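# Place the base on the conveyor, open side up

## Task

Put the base onto the conveyor belt so that its open side faces upward, and leave it there.

## Robot and tools

Robot: two 7-joint arms, left_arm (on the +y side) and right_arm, each ending in a parallel gripper. Every per-joint list, in calls and in results, uses this order: waist, shoulder, upper arm roll, elbow, forearm roll, wrist pitch, wrist roll. Stated joint ranges in rad: waist, upper arm roll, forearm roll and wrist roll -69.115 to 69.115; shoulder -2.250 to 2.250; elbow -2.580 to 2.580; wrist pitch -2.100 to 2.100. Real ends may differ by up to 0.014 rad. A target beyond that margin and farther out than the current angle gets the call refused. A target past the real end is clipped there, and the result may print "joint sent to its limit".

Frames: the scene frame has its origin at table-top height, midway between the nominal arm bases, with +z up and +x out over the table. Calibrated bases: left_arm at (+0.023, +0.429, +0.045) m, quat_wxyz (+1.000, 0, 0, +0.019); right_arm at (-0.025, -0.350, +0.045) m, quat_wxyz (+1.000, 0, 0, +0.031). Each arm's end_effector_position (m) and end_effector_quat_wxyz are given in that arm's own base frame, and can be a few cm off. The fixed cameras and the table use the scene frame. Gripper axes: the fingers point along its +z and open and close along its y. The reported point lies between the pads when closed. Fingertips extend about 19 mm past it when closed and about 6 mm when fully open.

A row is 18 plain numbers: left_arm's 7 absolute joint target angles (rad), then its gripper position, then its gripper speed, then the same 9 for right_arm. Send all 18 even if only one arm moves. To leave a gripper unchanged, resend its previous two numbers. Gripper position runs from -1 to +1: +1 is fully open (85 mm), 0 is about 45 mm, -1 is closed. The scale is not linear, so check position_measured_pct, which is roughly 50 - 50 x position. Gripper speed is also -1 to +1, roughly 20, 85 and 150 mm/s at -1, 0 and +1. Grip force comes from speed and from how far past the object the position is asked: about 100 N per pad when slow, 120-135 N at 0, and up to about 240 N when a fast close starts at least 1 cm wide and aims at least 1 cm inside. A slow close that ends within about 1 mm of the object's width grips softly. To release, ask for a few mm wider than the object. The gripper starts open.

Gripper result fields: object_status 0 = moving, 1 = blocked opening, 2 = stopped on something short of the request (firm grip), 3 = at the request or pads met (empty or soft grip). A reading of 98 or more means the pads are touching. motor_current_ma is near 1000 on a held object and near 0 in free air. Keep the number steady for up to 1.3 s before judging.

Tools:
- execute_actions(actions, cameras): actions is a list of up to 15 actions. Each action is a table of up to 15 rows, one row per 1/30 s step, and lasts 0.5 s; a short table repeats its last row. Each step, a joint's target stays within 0.304 rad (first four joints) or 0.266 rad (last three) of its measured angle. Speed is capped at 1.39 or 1.22 rad/s. An empty list returns the full state and all camera images.
- move(target, speed, blend, blocking, cameras): target is one 18-number row of absolute joint goals, or a list of up to 15 such rows sharing a 10 s budget. speed is the top rad/s of the joint with the farthest to go (0.01-2, default 0.5), one value or one per target. blend (rad) rounds intermediate corners; 0 stops at each. The joints move together, so the hand follows a curve. Paths avoid nothing. Changed gripper numbers in later rows act only once the arms are at rest there. blocking=false returns after about 0.5 s, and a new move replaces the running one. The result adds a move: line, such as done, off_target (at rest but more than 0.01 rad off), moving, held or fault, and possibly limits=held.
- wait(seconds 0-10): the robot holds its last command.
- stop(): brakes a running move. The fingers keep going.
- zoom_image(camera, region): camera is cam_head_left or cam_head_right (both 504x504); region is [x0, y0, x1, y1] in pixels, at most 504 per side, taken from the latest image.
- clear_fault(arm): left_arm or right_arm; clears a reported torque fault.
- finished_scene(scene): the current scene's number; ends it permanently. The base must stay in place without the robot. After ending scene 1, make no further calls in that reply.

Other result lines: Joint targets (what the joints are driven toward now; resend these to hold still), Joint positions and velocities (rad, rad/s), Joint torques (positive toward larger angle, with offsets and noise), Flange force (outside force along the gripper axes, including held weight), Tool commands, motor temperatures, and "joint command not followed" when the clearance check between arms altered steps.

Avoid: arm-to-arm contact, including gripping the other arm's fingers; hard impacts or pressing a few mm past a firm contact, since the arms are stiff; fast or far contact moves; squeezing hard on a part that still rests on something; dropping the base, letting go while it moves, or knocking anything out of the work area; torque overload (104.5 N m on the first four joints, 51.3 on the last three, or straying more than 5 degrees from the plan), which stops that arm until clear_fault; and motor heat from long stretched holds or pushing at unreachable poses (MOTOR HOT at 60 °C; at 75 °C the arm sinks for 30-60 s). Loose objects may occasionally get nudged by outside pushes.

Each tool is called after "Request:" by a JSON object that holds its "api" and its "payload".

## Session

Request:
{"api": "execute_actions", "payload": {"actions": []}}

Request:
{"api": "zoom_image", "payload": {"camera": "cam_head_left", "region": [0, 0, 504, 504]}}

Request:
{"api": "zoom_image", "payload": {"camera": "cam_head_right", "region": [0, 0, 504, 504]}}

Scene clock: 0.00 s.
left_arm: end_effector_position=(+0.3117, -0.3539, +0.2329) position_measured_pct=0.0 object_status=3 motor_current_ma=0 end_effector_quat_wxyz=(+0.106, +0.969, -0.121, +0.188) | right_arm: end_effector_position=(+0.1034, +0.0648, +0.2640) position_measured_pct=0.0 object_status=3 motor_current_ma=0 end_effector_quat_wxyz=(+0.046, +0.622, -0.635, +0.456)
Joint positions: left_arm=[0.442 0.225 0.502 1.991 -0.422 0.567 -0.595] | right_arm=[-1.461 0.219 -0.474 2.3 0.318 1.596 0.991]
Joint velocities: within noise
Joint torques (N m): no reading
Motor temperatures (°C): left_arm=[37 29 34 26 35 30 36] | right_arm=[28 30 29 27 32 40 39]
Flange force (N): no reading
Joint targets: left_arm=[0.442 0.225 0.502 1.991 -0.422 0.567 -0.595] | right_arm=[-1.461 0.219 -0.474 2.300 0.318 1.596 0.991]
Tool commands: left_gripper/position=+1.0 left_gripper/speed=+1.0 right_gripper/position=+1.0 right_gripper/speed=+1.0

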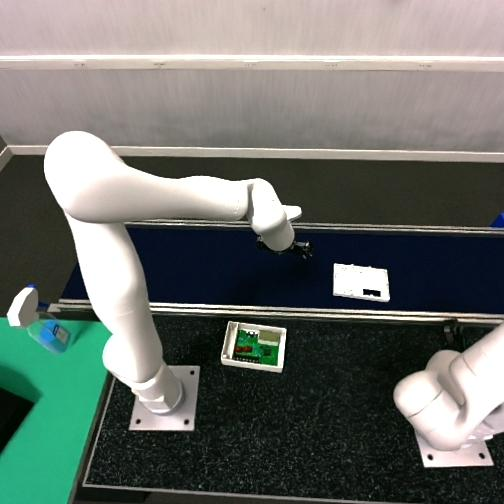

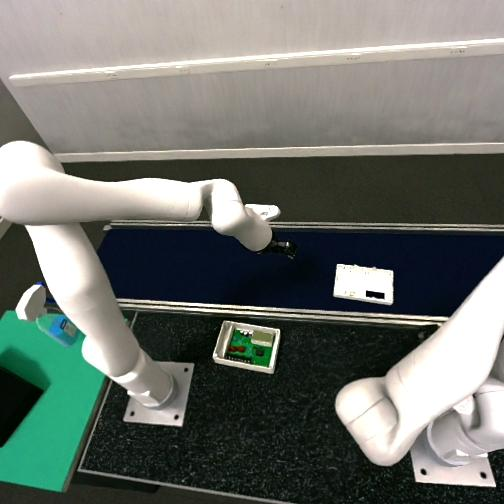

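Scaled by 1.000.

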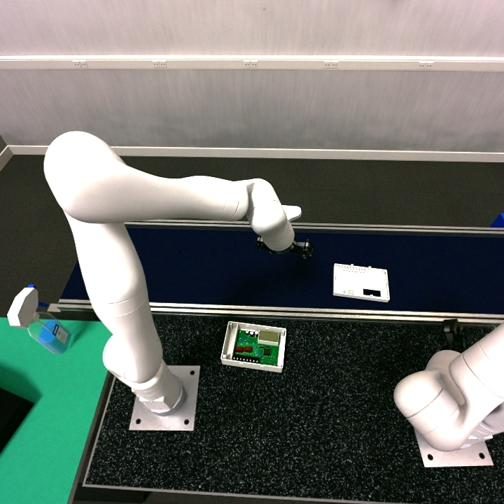

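Scaled by 1.000.

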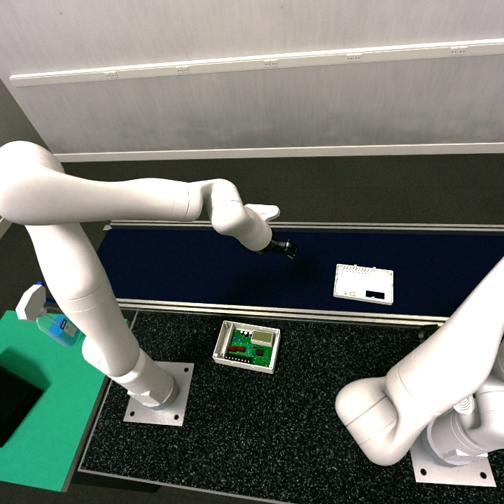

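Request:
{"api": "zoom_image", "payload": {"camera": "cam_head_left", "region": [210, 305, 300, 385]}}

Request:
{"api": "zoom_image", "payload": {"camera": "cam_head_right", "region": [200, 305, 290, 385]}}

Request:
{"api": "zoom_image", "payload": {"camera": "cam_head_left", "region": [240, 210, 400, 320]}}

Scaled by 5.600 from the camera's 504x504 image, which has a finer 720x720 frame.

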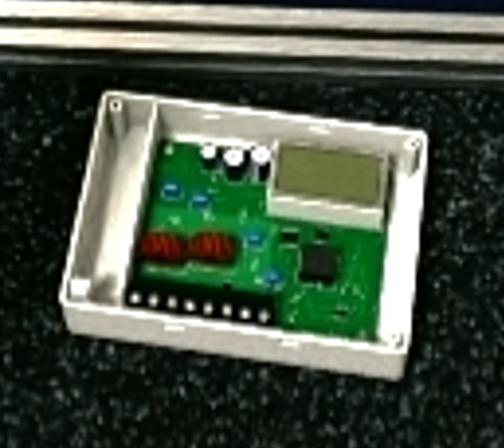

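Scaled by 5.600 from the camera's 504x504 image, which has a finer 720x720 frame.

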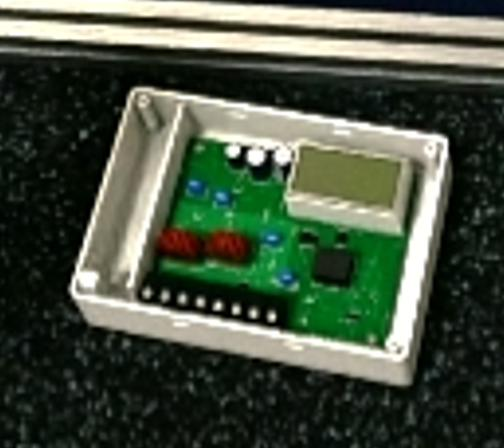

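Scaled by 3.150 from the camera's 504x504 image, which has a finer 720x720 frame.

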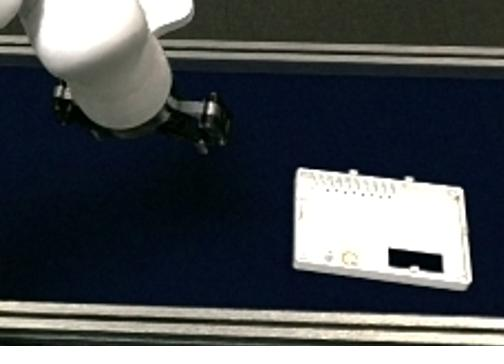

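Request:
{"api": "move", "payload": {"target": [0.5625,0.4037,0,2.2685,0.1971,0.7994,0.262,-0.65,1,-1.461,0.219,-0.474,2.3,0.318,1.596,0.991,1,1], "speed": 0.8, "cameras": ["all"]}}

Request:
{"api": "zoom_image", "payload": {"camera": "cam_head_left", "region": [200, 285, 310, 385]}}

Request:
{"api": "zoom_image", "payload": {"camera": "cam_head_right", "region": [190, 285, 300, 385]}}

Scene clock: 179.50 s.
left_arm: end_effector_position=(+0.1416, -0.1703, +0.0989) position_measured_pct=82.3 object_status=3 motor_current_ma=0 end_effector_quat_wxyz=(-0.131, +0.743, +0.646, -0.114) | right_arm: end_effector_position=(+0.1032, +0.0650, +0.2640) position_measured_pct=0.0 object_status=3 motor_current_ma=0 end_effector_quat_wxyz=(+0.046, +0.622, -0.635, +0.456)
Joint positions: left_arm=[0.562 0.404 0 2.268 0.197 0.799 0.262] | right_arm=[-1.461 0.219 -0.474 2.3 0.318 1.596 0.991]
Joint torques (N m): left_arm=[-0.03 -8.73 -0.09 -4.76 0.45 1.24 -0.13] | right_arm=[-1.23 -7.95 -0.56 -2.88 0.5 2.49 -0.31]
Flange force (N): left_arm=[3.4 -8.5 -0.9] | right_arm=[-1.9 -3.2 0.7]
Joint targets: left_arm=[0.563 0.404 0.000 2.268 0.197 0.799 0.262] | right_arm=[-1.461 0.219 -0.474 2.300 0.318 1.596 0.991]
move: done

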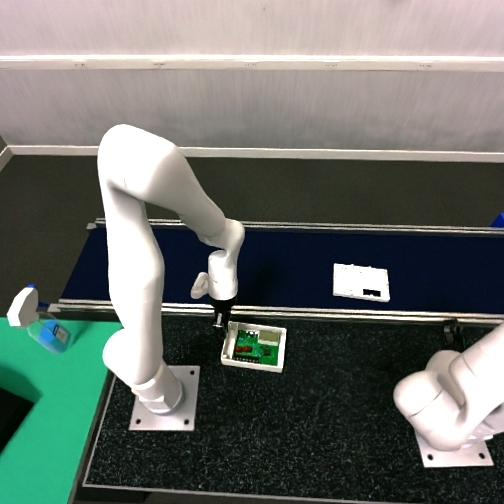

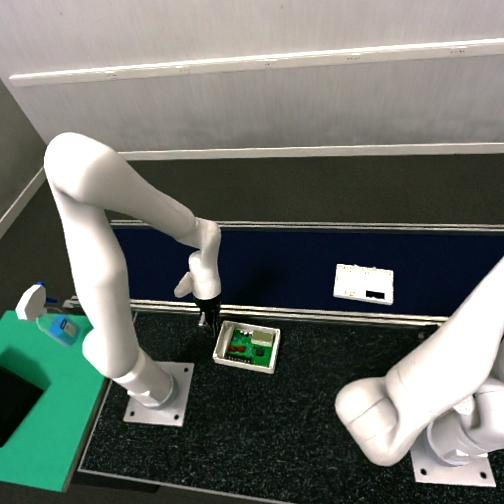

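Scaled by 4.582 from the camera's 504x504 image, which has a finer 720x720 frame.

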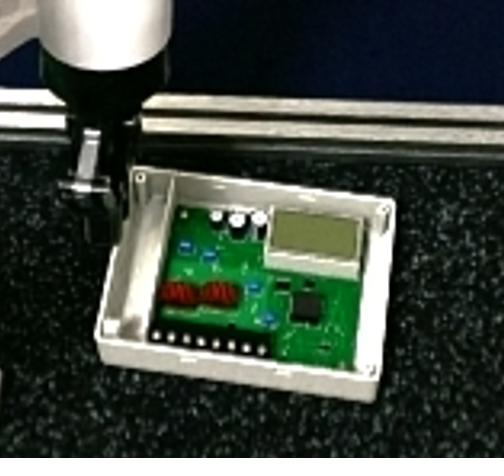

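Scaled by 4.582 from the camera's 504x504 image, which has a finer 720x720 frame.

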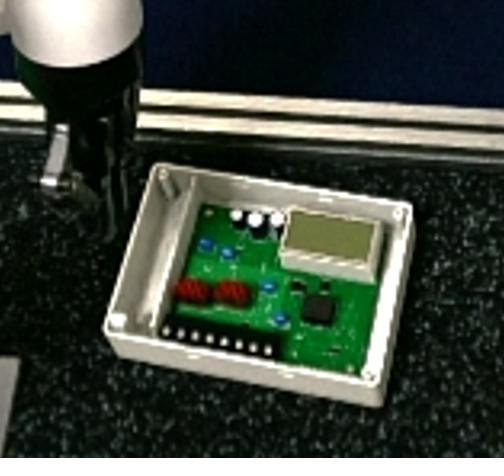

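Request:
{"api": "move", "payload": {"target": [0.5424,0.6230,0,2.2765,0.2281,0.5810,0.159,-0.6,1,-1.461,0.219,-0.474,2.3,0.318,1.596,0.991,1,1], "speed": 0.5, "cameras": ["all"]}}

Request:
{"api": "zoom_image", "payload": {"camera": "cam_head_left", "region": [200, 305, 270, 375]}}

Request:
{"api": "zoom_image", "payload": {"camera": "cam_head_right", "region": [190, 305, 260, 375]}}

Scene clock: 215.00 s.
left_arm: end_effector_position=(+0.1572, -0.1688, +0.0288) position_measured_pct=80.1 object_status=3 motor_current_ma=0 end_effector_quat_wxyz=(-0.133, +0.753, +0.634, -0.112) | right_arm: end_effector_position=(+0.1032, +0.0650, +0.2640) position_measured_pct=0.0 object_status=3 motor_current_ma=0 end_effector_quat_wxyz=(+0.046, +0.622, -0.635, +0.456)
Joint positions: left_arm=[0.542 0.623 0 2.277 0.228 0.581 0.159] | right_arm=[-1.461 0.219 -0.474 2.3 0.318 1.596 0.991]
Joint torques (N m): left_arm=[-0.11 -10.31 0 -2.76 0.22 1.23 -0.23] | right_arm=[-1.21 -7.96 -0.59 -2.83 0.56 2.46 -0.34]
Flange force (N): left_arm=[2.1 -8.9 -3.8] | right_arm=[-1.8 -3.3 0.4]
Joint targets: left_arm=[0.542 0.623 0.000 2.277 0.228 0.581 0.159] | right_arm=[-1.461 0.219 -0.474 2.300 0.318 1.596 0.991]
move: done

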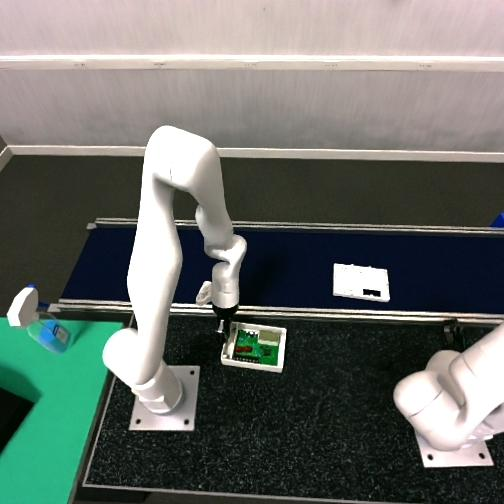

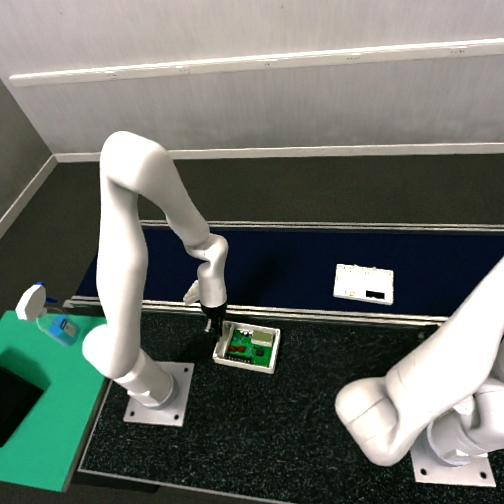

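Scaled by 7.200 from the camera's 504x504 image, which has a finer 720x720 frame.

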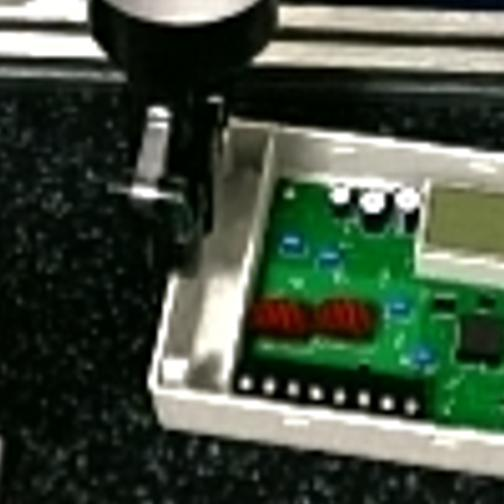

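Scaled by 7.200 from the camera's 504x504 image, which has a finer 720x720 frame.

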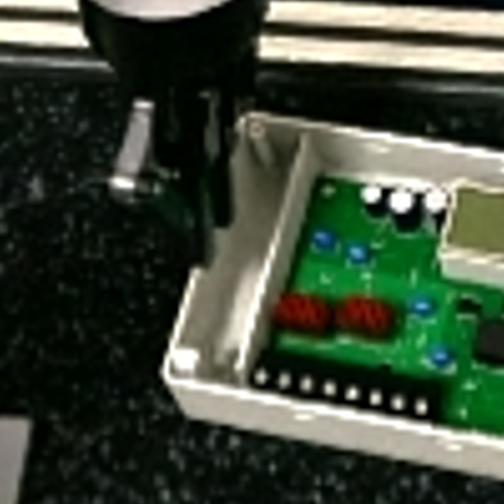

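Request:
{"api": "move", "payload": {"target": [0.5424,0.6230,0,2.2765,0.2281,0.5810,-1.412,-0.5,1,-1.461,0.219,-0.474,2.3,0.318,1.596,0.991,1,1], "speed": 1.2, "cameras": ["all"]}}

Request:
{"api": "zoom_image", "payload": {"camera": "cam_head_left", "region": [200, 305, 270, 375]}}

Request:
{"api": "zoom_image", "payload": {"camera": "cam_head_right", "region": [190, 305, 260, 375]}}

Scene clock: 234.73 s.
left_arm: end_effector_position=(+0.1572, -0.1688, +0.0288) position_measured_pct=74.9 object_status=3 motor_current_ma=0 end_effector_quat_wxyz=(-0.015, +0.981, -0.084, -0.173) | right_arm: end_effector_position=(+0.1032, +0.0650, +0.2640) position_measured_pct=0.0 object_status=3 motor_current_ma=0 end_effector_quat_wxyz=(+0.046, +0.622, -0.635, +0.456)
Joint positions: left_arm=[0.542 0.623 0 2.277 0.228 0.581 -1.412] | right_arm=[-1.461 0.219 -0.474 2.3 0.318 1.596 0.991]
Joint torques (N m): left_arm=[0.01 -10.59 0.05 -2.75 0.23 1.2 -0.06] | right_arm=[-1.3 -7.96 -0.59 -2.84 0.54 2.42 -0.28]
Flange force (N): left_arm=[-8.1 -2.7 -3.1] | right_arm=[-1.9 -3.4 0.4]
Joint targets: left_arm=[0.542 0.623 0.000 2.277 0.228 0.581 -1.412] | right_arm=[-1.461 0.219 -0.474 2.300 0.318 1.596 0.991]
move: done

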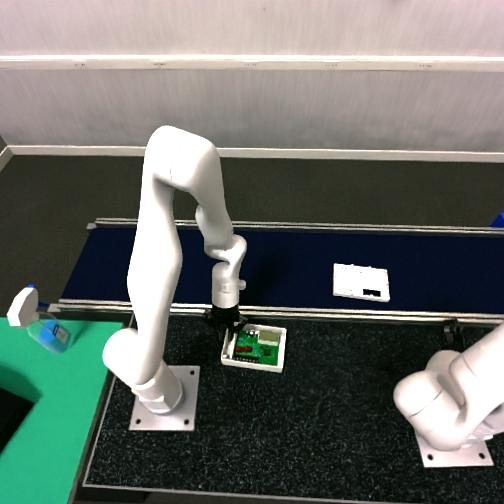

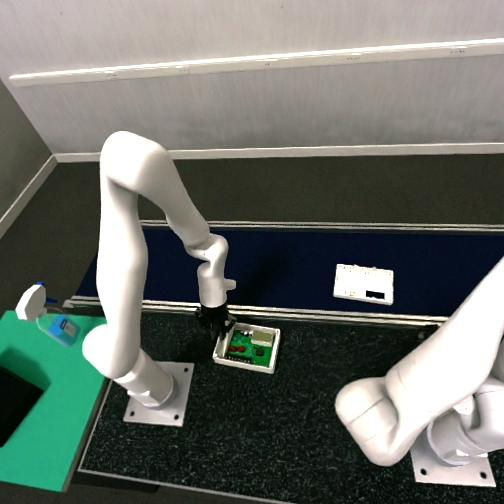

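Scaled by 7.200 from the camera's 504x504 image, which has a finer 720x720 frame.

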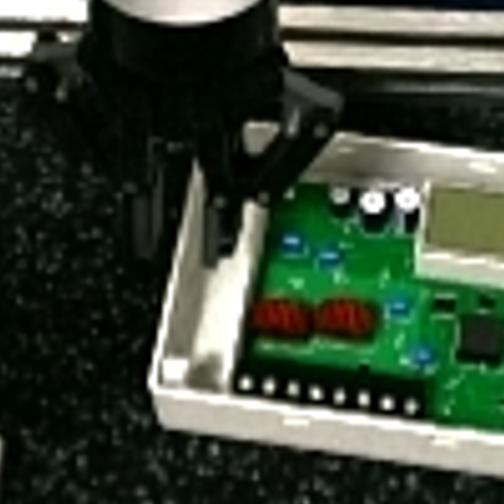

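Scaled by 7.200 from the camera's 504x504 image, which has a finer 720x720 frame.

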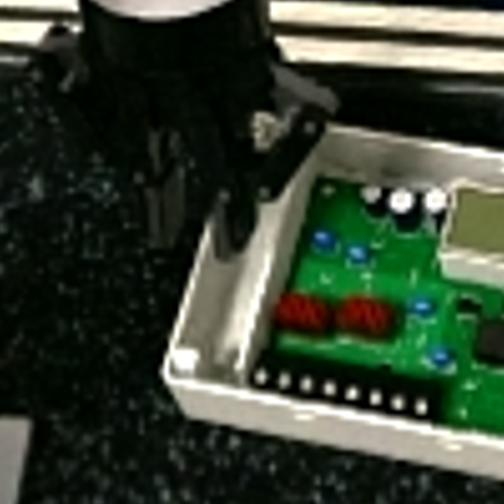

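Request:
{"api": "move", "payload": {"target": [0.5380,0.7400,0,2.2849,0.2801,0.4599,-1.4764,-0.5,1,-1.461,0.219,-0.474,2.3,0.318,1.596,0.991,1,1], "speed": 0.1, "cameras": ["all"]}}

Request:
{"api": "zoom_image", "payload": {"camera": "cam_head_left", "region": [200, 305, 270, 375]}}

Request:
{"api": "zoom_image", "payload": {"camera": "cam_head_right", "region": [190, 305, 260, 375]}}

Scene clock: 267.53 s.
left_arm: end_effector_position=(+0.1575, -0.1674, -0.0092) position_measured_pct=74.9 object_status=3 motor_current_ma=0 end_effector_quat_wxyz=(-0.015, +0.981, -0.084, -0.173) | right_arm: end_effector_position=(+0.1032, +0.0650, +0.2640) position_measured_pct=0.0 object_status=3 motor_current_ma=0 end_effector_quat_wxyz=(+0.046, +0.622, -0.635, +0.456)
Joint positions: left_arm=[0.538 0.74 0 2.285 0.28 0.46 -1.476] | right_arm=[-1.461 0.219 -0.474 2.3 0.318 1.596 0.991]
Joint torques (N m): left_arm=[0.01 -11.56 0.09 -1.67 0.14 1.14 -0.36] | right_arm=[-1.28 -7.95 -0.56 -2.85 0.55 2.48 -0.33]
Flange force (N): left_arm=[-7.6 -1.7 -3.7] | right_arm=[-1.8 -3.3 0.5]
Joint targets: left_arm=[0.538 0.740 0.000 2.285 0.280 0.460 -1.476] | right_arm=[-1.461 0.219 -0.474 2.300 0.318 1.596 0.991]
move: done

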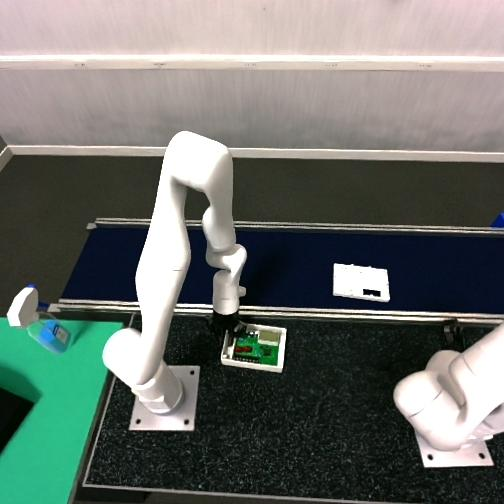

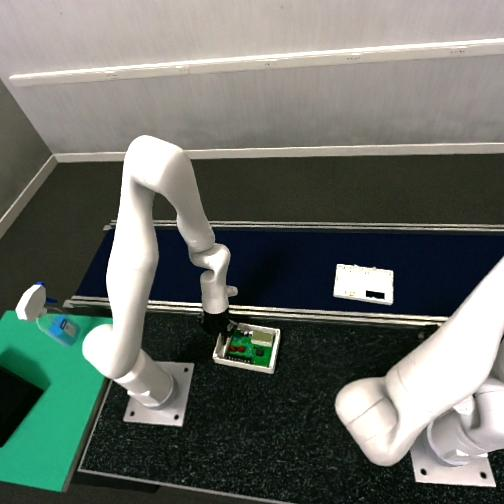

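Scaled by 7.200 from the camera's 504x504 image, which has a finer 720x720 frame.

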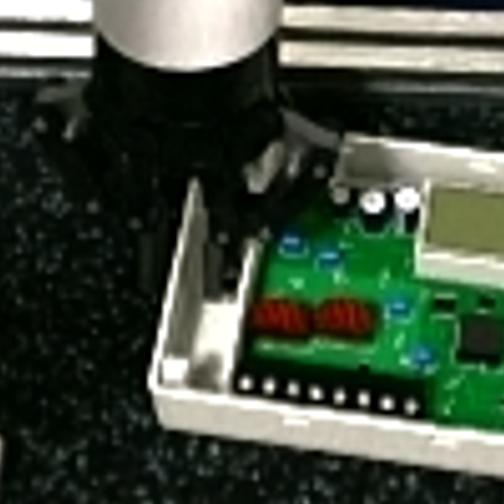

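Scaled by 7.200 from the camera's 504x504 image, which has a finer 720x720 frame.

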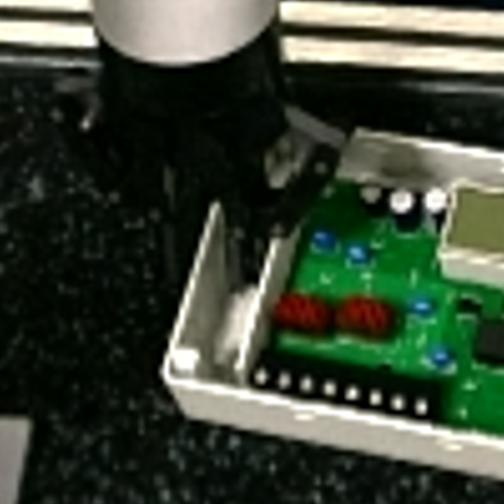

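Request:
{"api": "move", "payload": {"target": [[0.5380,0.7400,0,2.2849,0.2801,0.4599,-1.4764,-1,-1,-1.461,0.219,-0.474,2.3,0.318,1.596,0.991,1,1],[0.5380,0.3830,0,2.2132,0.16,0.8791,-1.327,-1,-1,-1.461,0.219,-0.474,2.3,0.318,1.596,0.991,1,1]], "speed": 0.25, "cameras": ["all"]}}

Request:
{"api": "zoom_image", "payload": {"camera": "cam_head_left", "region": [180, 260, 310, 390]}}

Scene clock: 319.53 s.
left_arm: end_effector_position=(+0.1575, -0.1674, +0.1138) position_measured_pct=96.5 object_status=2 motor_current_ma=1000 end_effector_quat_wxyz=(-0.015, +0.981, -0.084, -0.173) | right_arm: end_effector_position=(+0.1032, +0.0650, +0.2640) position_measured_pct=0.0 object_status=3 motor_current_ma=0 end_effector_quat_wxyz=(+0.046, +0.622, -0.635, +0.456)
Joint positions: left_arm=[0.538 0.383 0 2.213 0.16 0.879 -1.327] | right_arm=[-1.461 0.219 -0.474 2.3 0.318 1.596 0.991]
Joint torques (N m): left_arm=[-0.06 -9.42 -0.02 -5.74 0.52 1.47 -0.32] | right_arm=[-1.24 -7.98 -0.6 -2.9 0.6 2.44 -0.34]
Flange force (N): left_arm=[-8.6 -2.9 2.4] | right_arm=[-1.8 -3.2 0.5]
Joint targets: left_arm=[0.538 0.383 0.000 2.213 0.160 0.879 -1.327] | right_arm=[-1.461 0.219 -0.474 2.300 0.318 1.596 0.991]
move: done

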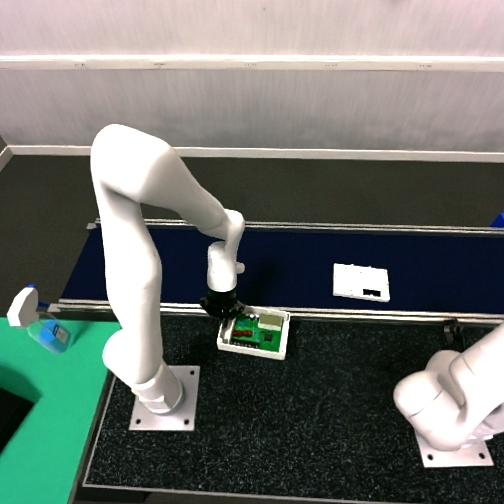

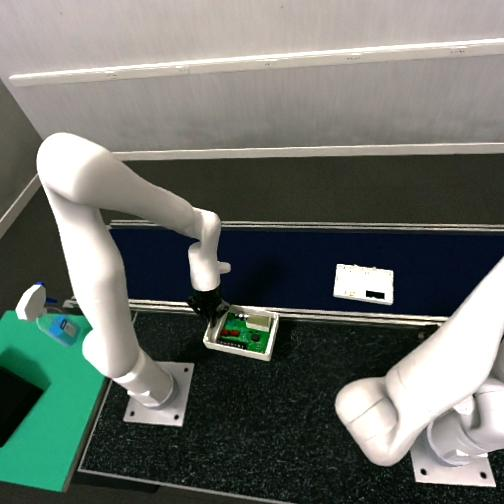

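Scaled by 3.877 from the camera's 504x504 image, which has a finer 720x720 frame.

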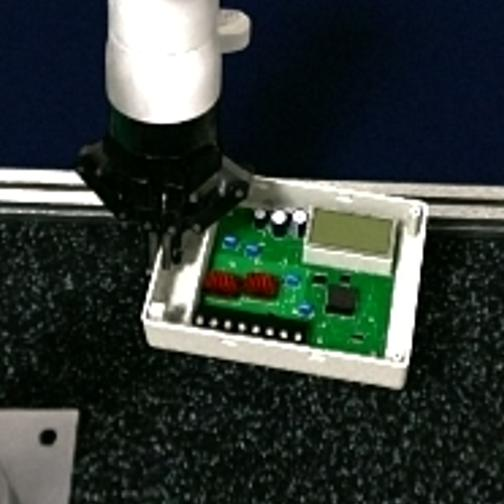

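Request:
{"api": "move", "payload": {"target": [[0.3195,0.7707,0,1.4113,0.0525,1.3055,-1.445,-1,-1,-1.461,0.219,-0.474,2.3,0.318,1.596,0.991,1,1],[0.3195,0.9026,0,1.4624,0.0562,1.1225,-1.4554,-1,-1,-1.461,0.219,-0.474,2.3,0.318,1.596,0.991,1,1]], "speed": [0.5,0.2], "blend": [0.03,0], "cameras": ["all"]}}

Request:
{"api": "zoom_image", "payload": {"camera": "cam_head_left", "region": [190, 210, 320, 340]}}

Request:
{"api": "zoom_image", "payload": {"camera": "cam_head_right", "region": [190, 210, 320, 340]}}

Scene clock: 336.77 s.
left_arm: end_effector_position=(+0.4101, -0.1784, +0.0288) position_measured_pct=96.5 object_status=2 motor_current_ma=1000 end_effector_quat_wxyz=(-0.015, +0.981, -0.084, -0.173) | right_arm: end_effector_position=(+0.1032, +0.0650, +0.2640) position_measured_pct=0.0 object_status=3 motor_current_ma=0 end_effector_quat_wxyz=(+0.046, +0.622, -0.635, +0.456)
Joint positions: left_arm=[0.319 0.903 0 1.462 0.056 1.123 -1.455] | right_arm=[-1.461 0.219 -0.474 2.3 0.318 1.596 0.991]
Joint torques (N m): left_arm=[-0.03 -19.64 0.23 -7.46 0.51 1.47 -0.33] | right_arm=[-1.24 -7.99 -0.61 -2.84 0.58 2.42 -0.31]
Flange force (N): left_arm=[-11.9 -1.8 3.4] | right_arm=[-1.9 -3.2 0.3]
Joint targets: left_arm=[0.319 0.903 0.000 1.462 0.056 1.122 -1.455] | right_arm=[-1.461 0.219 -0.474 2.300 0.318 1.596 0.991]
move: done

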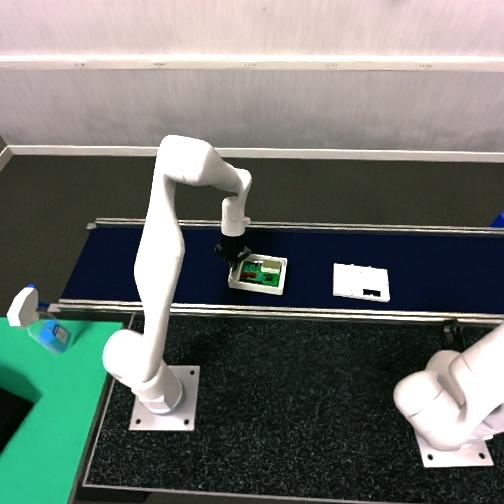

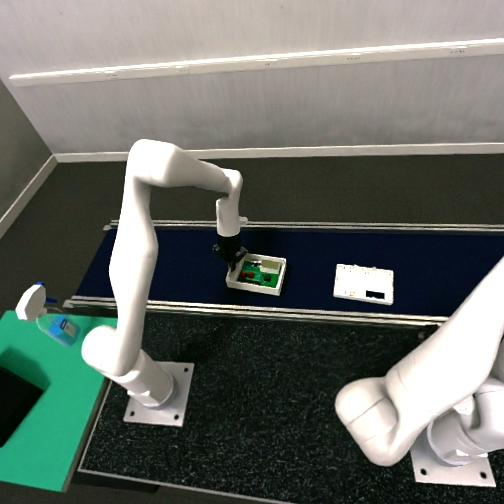

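Scaled by 3.877 from the camera's 504x504 image, which has a finer 720x720 frame.

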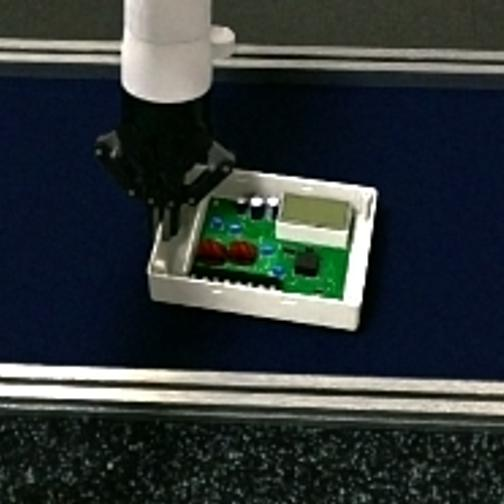

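Scaled by 3.877 from the camera's 504x504 image, which has a finer 720x720 frame.

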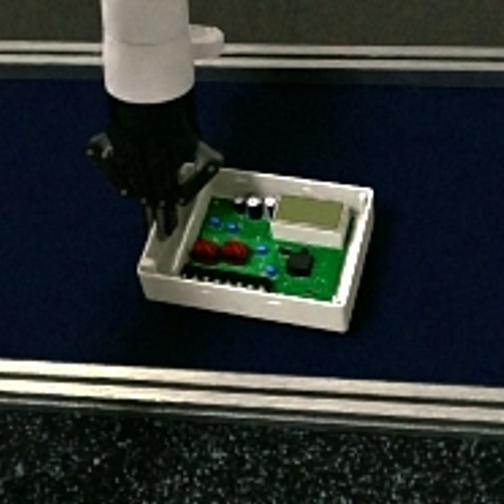

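Request:
{"api": "move", "payload": {"target": [0.3195,0.9356,0,1.4654,0.0573,1.087,-1.4577,-1,-1,-1.461,0.219,-0.474,2.3,0.318,1.596,0.991,1,1], "speed": 0.08, "cameras": ["all"]}}

Request:
{"api": "zoom_image", "payload": {"camera": "cam_head_left", "region": [190, 210, 320, 340]}}

Scene clock: 354.23 s.
left_arm: end_effector_position=(+0.4102, -0.1785, +0.0100) position_measured_pct=96.5 object_status=2 motor_current_ma=1000 end_effector_quat_wxyz=(-0.015, +0.981, -0.084, -0.173) | right_arm: end_effector_position=(+0.1032, +0.0650, +0.2640) position_measured_pct=0.0 object_status=3 motor_current_ma=0 end_effector_quat_wxyz=(+0.046, +0.622, -0.635, +0.456)
Joint positions: left_arm=[0.319 0.936 0 1.465 0.057 1.087 -1.458] | right_arm=[-1.461 0.219 -0.474 2.3 0.318 1.596 0.991]
Joint torques (N m): left_arm=[0.06 -19.68 0.44 -7.19 0.51 1.39 -0.27] | right_arm=[-1.21 -8.02 -0.56 -2.86 0.56 2.46 -0.3]
Flange force (N): left_arm=[-12.0 -2.1 2.5] | right_arm=[-2.0 -2.9 0.4]
Joint targets: left_arm=[0.319 0.936 0.000 1.465 0.057 1.087 -1.458] | right_arm=[-1.461 0.219 -0.474 2.300 0.318 1.596 0.991]
move: done

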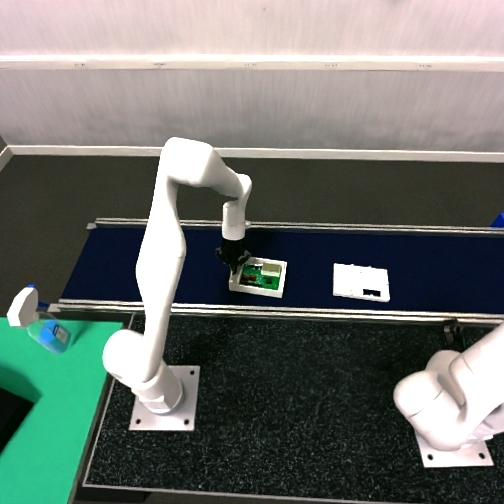

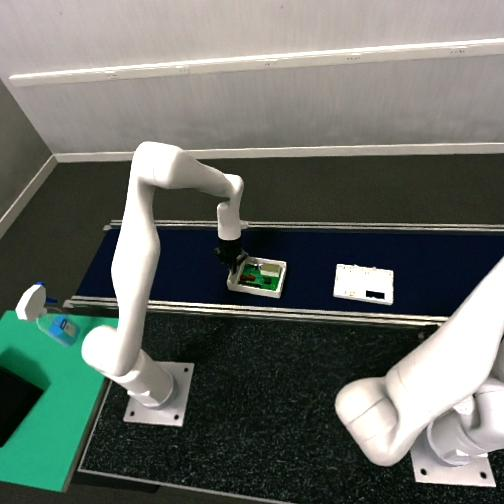

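Scaled by 3.877 from the camera's 504x504 image, which has a finer 720x720 frame.

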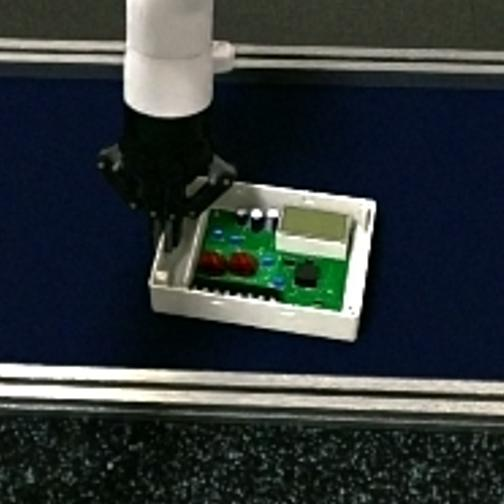

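Request:
{"api": "move", "payload": {"target": [0.3195,0.9525,0,1.4665,0.0578,1.069,-1.459,-1,-1,-1.461,0.219,-0.474,2.3,0.318,1.596,0.991,1,1], "speed": 0.05}}

Request:
{"api": "move", "payload": {"target": [0.3195,0.9605,0,1.4670,0.0580,1.060,-1.4595,-1,-1,-1.461,0.219,-0.474,2.3,0.318,1.596,0.991,1,1], "speed": 0.04}}

Scene clock: 363.13 s.
left_arm: end_effector_position=(+0.4102, -0.1785, +0.0006) position_measured_pct=96.5 object_status=2 motor_current_ma=1000 end_effector_quat_wxyz=(-0.015, +0.981, -0.084, -0.173) | right_arm: end_effector_position=(+0.1032, +0.0650, +0.2640) position_measured_pct=0.0 object_status=3 motor_current_ma=0 end_effector_quat_wxyz=(+0.046, +0.622, -0.635, +0.456)
Joint positions: left_arm=[0.319 0.952 0 1.466 0.058 1.069 -1.459] | right_arm=[-1.461 0.219 -0.474 2.3 0.318 1.596 0.991]
Joint torques (N m): left_arm=[0.14 -9.42 -0.19 -6.4 0.27 -2.37 -0.22] | right_arm=[-1.23 -7.97 -0.6 -2.81 0.56 2.44 -0.32]
Flange force (N): left_arm=[-24.2 -3.1 -20.4] | right_arm=[-1.9 -3.3 0.3]
Joint targets: left_arm=[0.319 0.952 0.000 1.467 0.058 1.069 -1.459] | right_arm=[-1.461 0.219 -0.474 2.300 0.318 1.596 0.991]
move: done

Scene clock: 363.83 s.
left_arm: end_effector_position=(+0.4102, -0.1785, -0.0036) position_measured_pct=96.5 object_status=2 motor_current_ma=1000 end_effector_quat_wxyz=(-0.015, +0.981, -0.084, -0.173) | right_arm: end_effector_position=(+0.1032, +0.0650, +0.2640) position_measured_pct=0.0 object_status=3 motor_current_ma=0 end_effector_quat_wxyz=(+0.046, +0.622, -0.635, +0.456)
Joint positions: left_arm=[0.319 0.959 0 1.467 0.058 1.061 -1.46] | right_arm=[-1.461 0.219 -0.474 2.3 0.318 1.596 0.991]
Joint torques (N m): left_arm=[2.59 45.04 -0.48 -5.91 0.92 -25.4 -0.23] | right_arm=[-1.24 -7.98 -0.6 -2.87 0.52 2.46 -0.31]
Flange force (N): left_arm=[-92.6 -13.9 -145.2] | right_arm=[-2.0 -3.3 0.6]
Joint targets: left_arm=[0.319 0.961 0.000 1.467 0.058 1.060 -1.460] | right_arm=[-1.461 0.219 -0.474 2.300 0.318 1.596 0.991]
move: done

Request:
{"api": "move", "payload": {"target": [[0.3195,0.9522,0,1.4665,0.0578,1.0693,-1.459,-1,-1,-1.461,0.219,-0.474,2.3,0.318,1.596,0.991,1,1],[0.3195,0.9522,0,1.4665,0.0578,1.0693,-1.459,-0.55,-1,-1.461,0.219,-0.474,2.3,0.318,1.596,0.991,1,1]], "speed": 0.05, "cameras": ["all"]}}

Request:
{"api": "zoom_image", "payload": {"camera": "cam_head_left", "region": [190, 210, 320, 340]}}

Scene clock: 372.00 s.
left_arm: end_effector_position=(+0.4101, -0.1785, +0.0006) position_measured_pct=77.5 object_status=0 motor_current_ma=0 end_effector_quat_wxyz=(-0.015, +0.981, -0.084, -0.173) | right_arm: end_effector_position=(+0.1032, +0.0650, +0.2640) position_measured_pct=0.0 object_status=3 motor_current_ma=0 end_effector_quat_wxyz=(+0.046, +0.622, -0.635, +0.456)
Joint positions: left_arm=[0.319 0.952 0 1.466 0.058 1.069 -1.459] | right_arm=[-1.461 0.219 -0.474 2.3 0.318 1.596 0.991]
Joint torques (N m): left_arm=[-0.03 -18.73 0.16 -6.77 0.27 1.27 -0.22] | right_arm=[-1.24 -7.89 -0.56 -2.84 0.52 2.43 -0.3]
Flange force (N): left_arm=[-12.8 -1.8 0.4] | right_arm=[-1.6 -3.4 0.4]
Joint targets: left_arm=[0.319 0.952 0.000 1.466 0.058 1.069 -1.459] | right_arm=[-1.461 0.219 -0.474 2.300 0.318 1.596 0.991]
move: done

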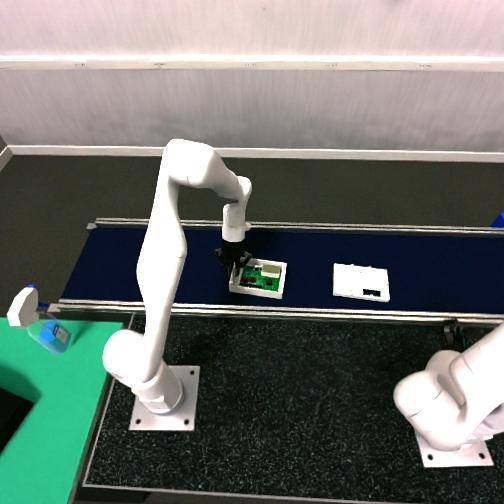

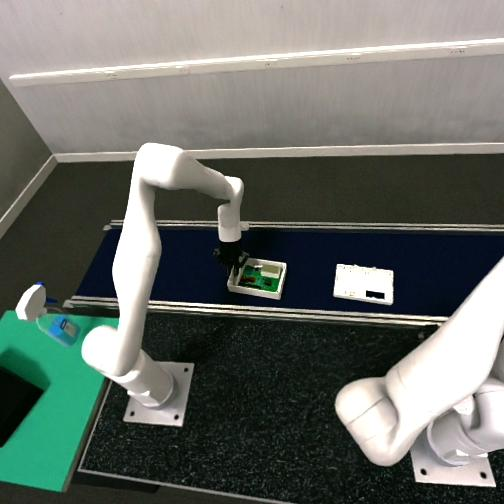

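Scaled by 3.877 from the camera's 504x504 image, which has a finer 720x720 frame.

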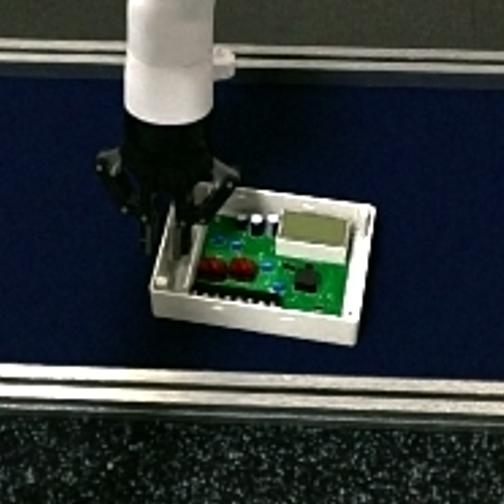

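Request:
{"api": "move", "payload": {"target": [[0.3195,0.9026,0,1.4624,0.0562,1.1225,-1.4554,-0.55,-1,-1.461,0.219,-0.474,2.3,0.318,1.596,0.991,1,1],[0.3195,0.7707,0,1.4113,0.0525,1.3055,-1.445,-0.55,-1,-1.461,0.219,-0.474,2.3,0.318,1.596,0.991,1,1]], "speed": [0.1,0.4], "blend": [0.02,0], "cameras": ["cam_head_left"]}}

Scene clock: 379.27 s.
left_arm: end_effector_position=(+0.4100, -0.1784, +0.1137) position_measured_pct=77.5 object_status=3 motor_current_ma=0 end_effector_quat_wxyz=(-0.015, +0.981, -0.084, -0.173) | right_arm: end_effector_position=(+0.1032, +0.0650, +0.2640) position_measured_pct=0.0 object_status=3 motor_current_ma=0 end_effector_quat_wxyz=(+0.046, +0.622, -0.635, +0.456)
Joint positions: left_arm=[0.319 0.771 0 1.411 0.053 1.305 -1.445] | right_arm=[-1.461 0.219 -0.474 2.3 0.318 1.596 0.991]
Joint torques (N m): left_arm=[0.07 -17.92 -0.06 -8.26 0.27 1.25 -0.3] | right_arm=[-1.18 -8 -0.59 -2.85 0.6 2.47 -0.34]
Flange force (N): left_arm=[-12.6 -2.0 3.5] | right_arm=[-1.9 -3.0 0.4]
Joint targets: left_arm=[0.319 0.771 0.000 1.411 0.053 1.305 -1.445] | right_arm=[-1.461 0.219 -0.474 2.300 0.318 1.596 0.991]
move: done
Images, in order (width x height): cam_head_left 504x504.

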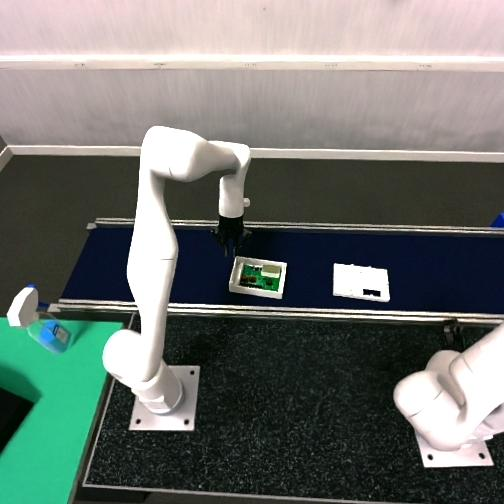

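Request:
{"api": "finished_scene", "payload": {"scene": 2}}

The scene is finished: the task was done.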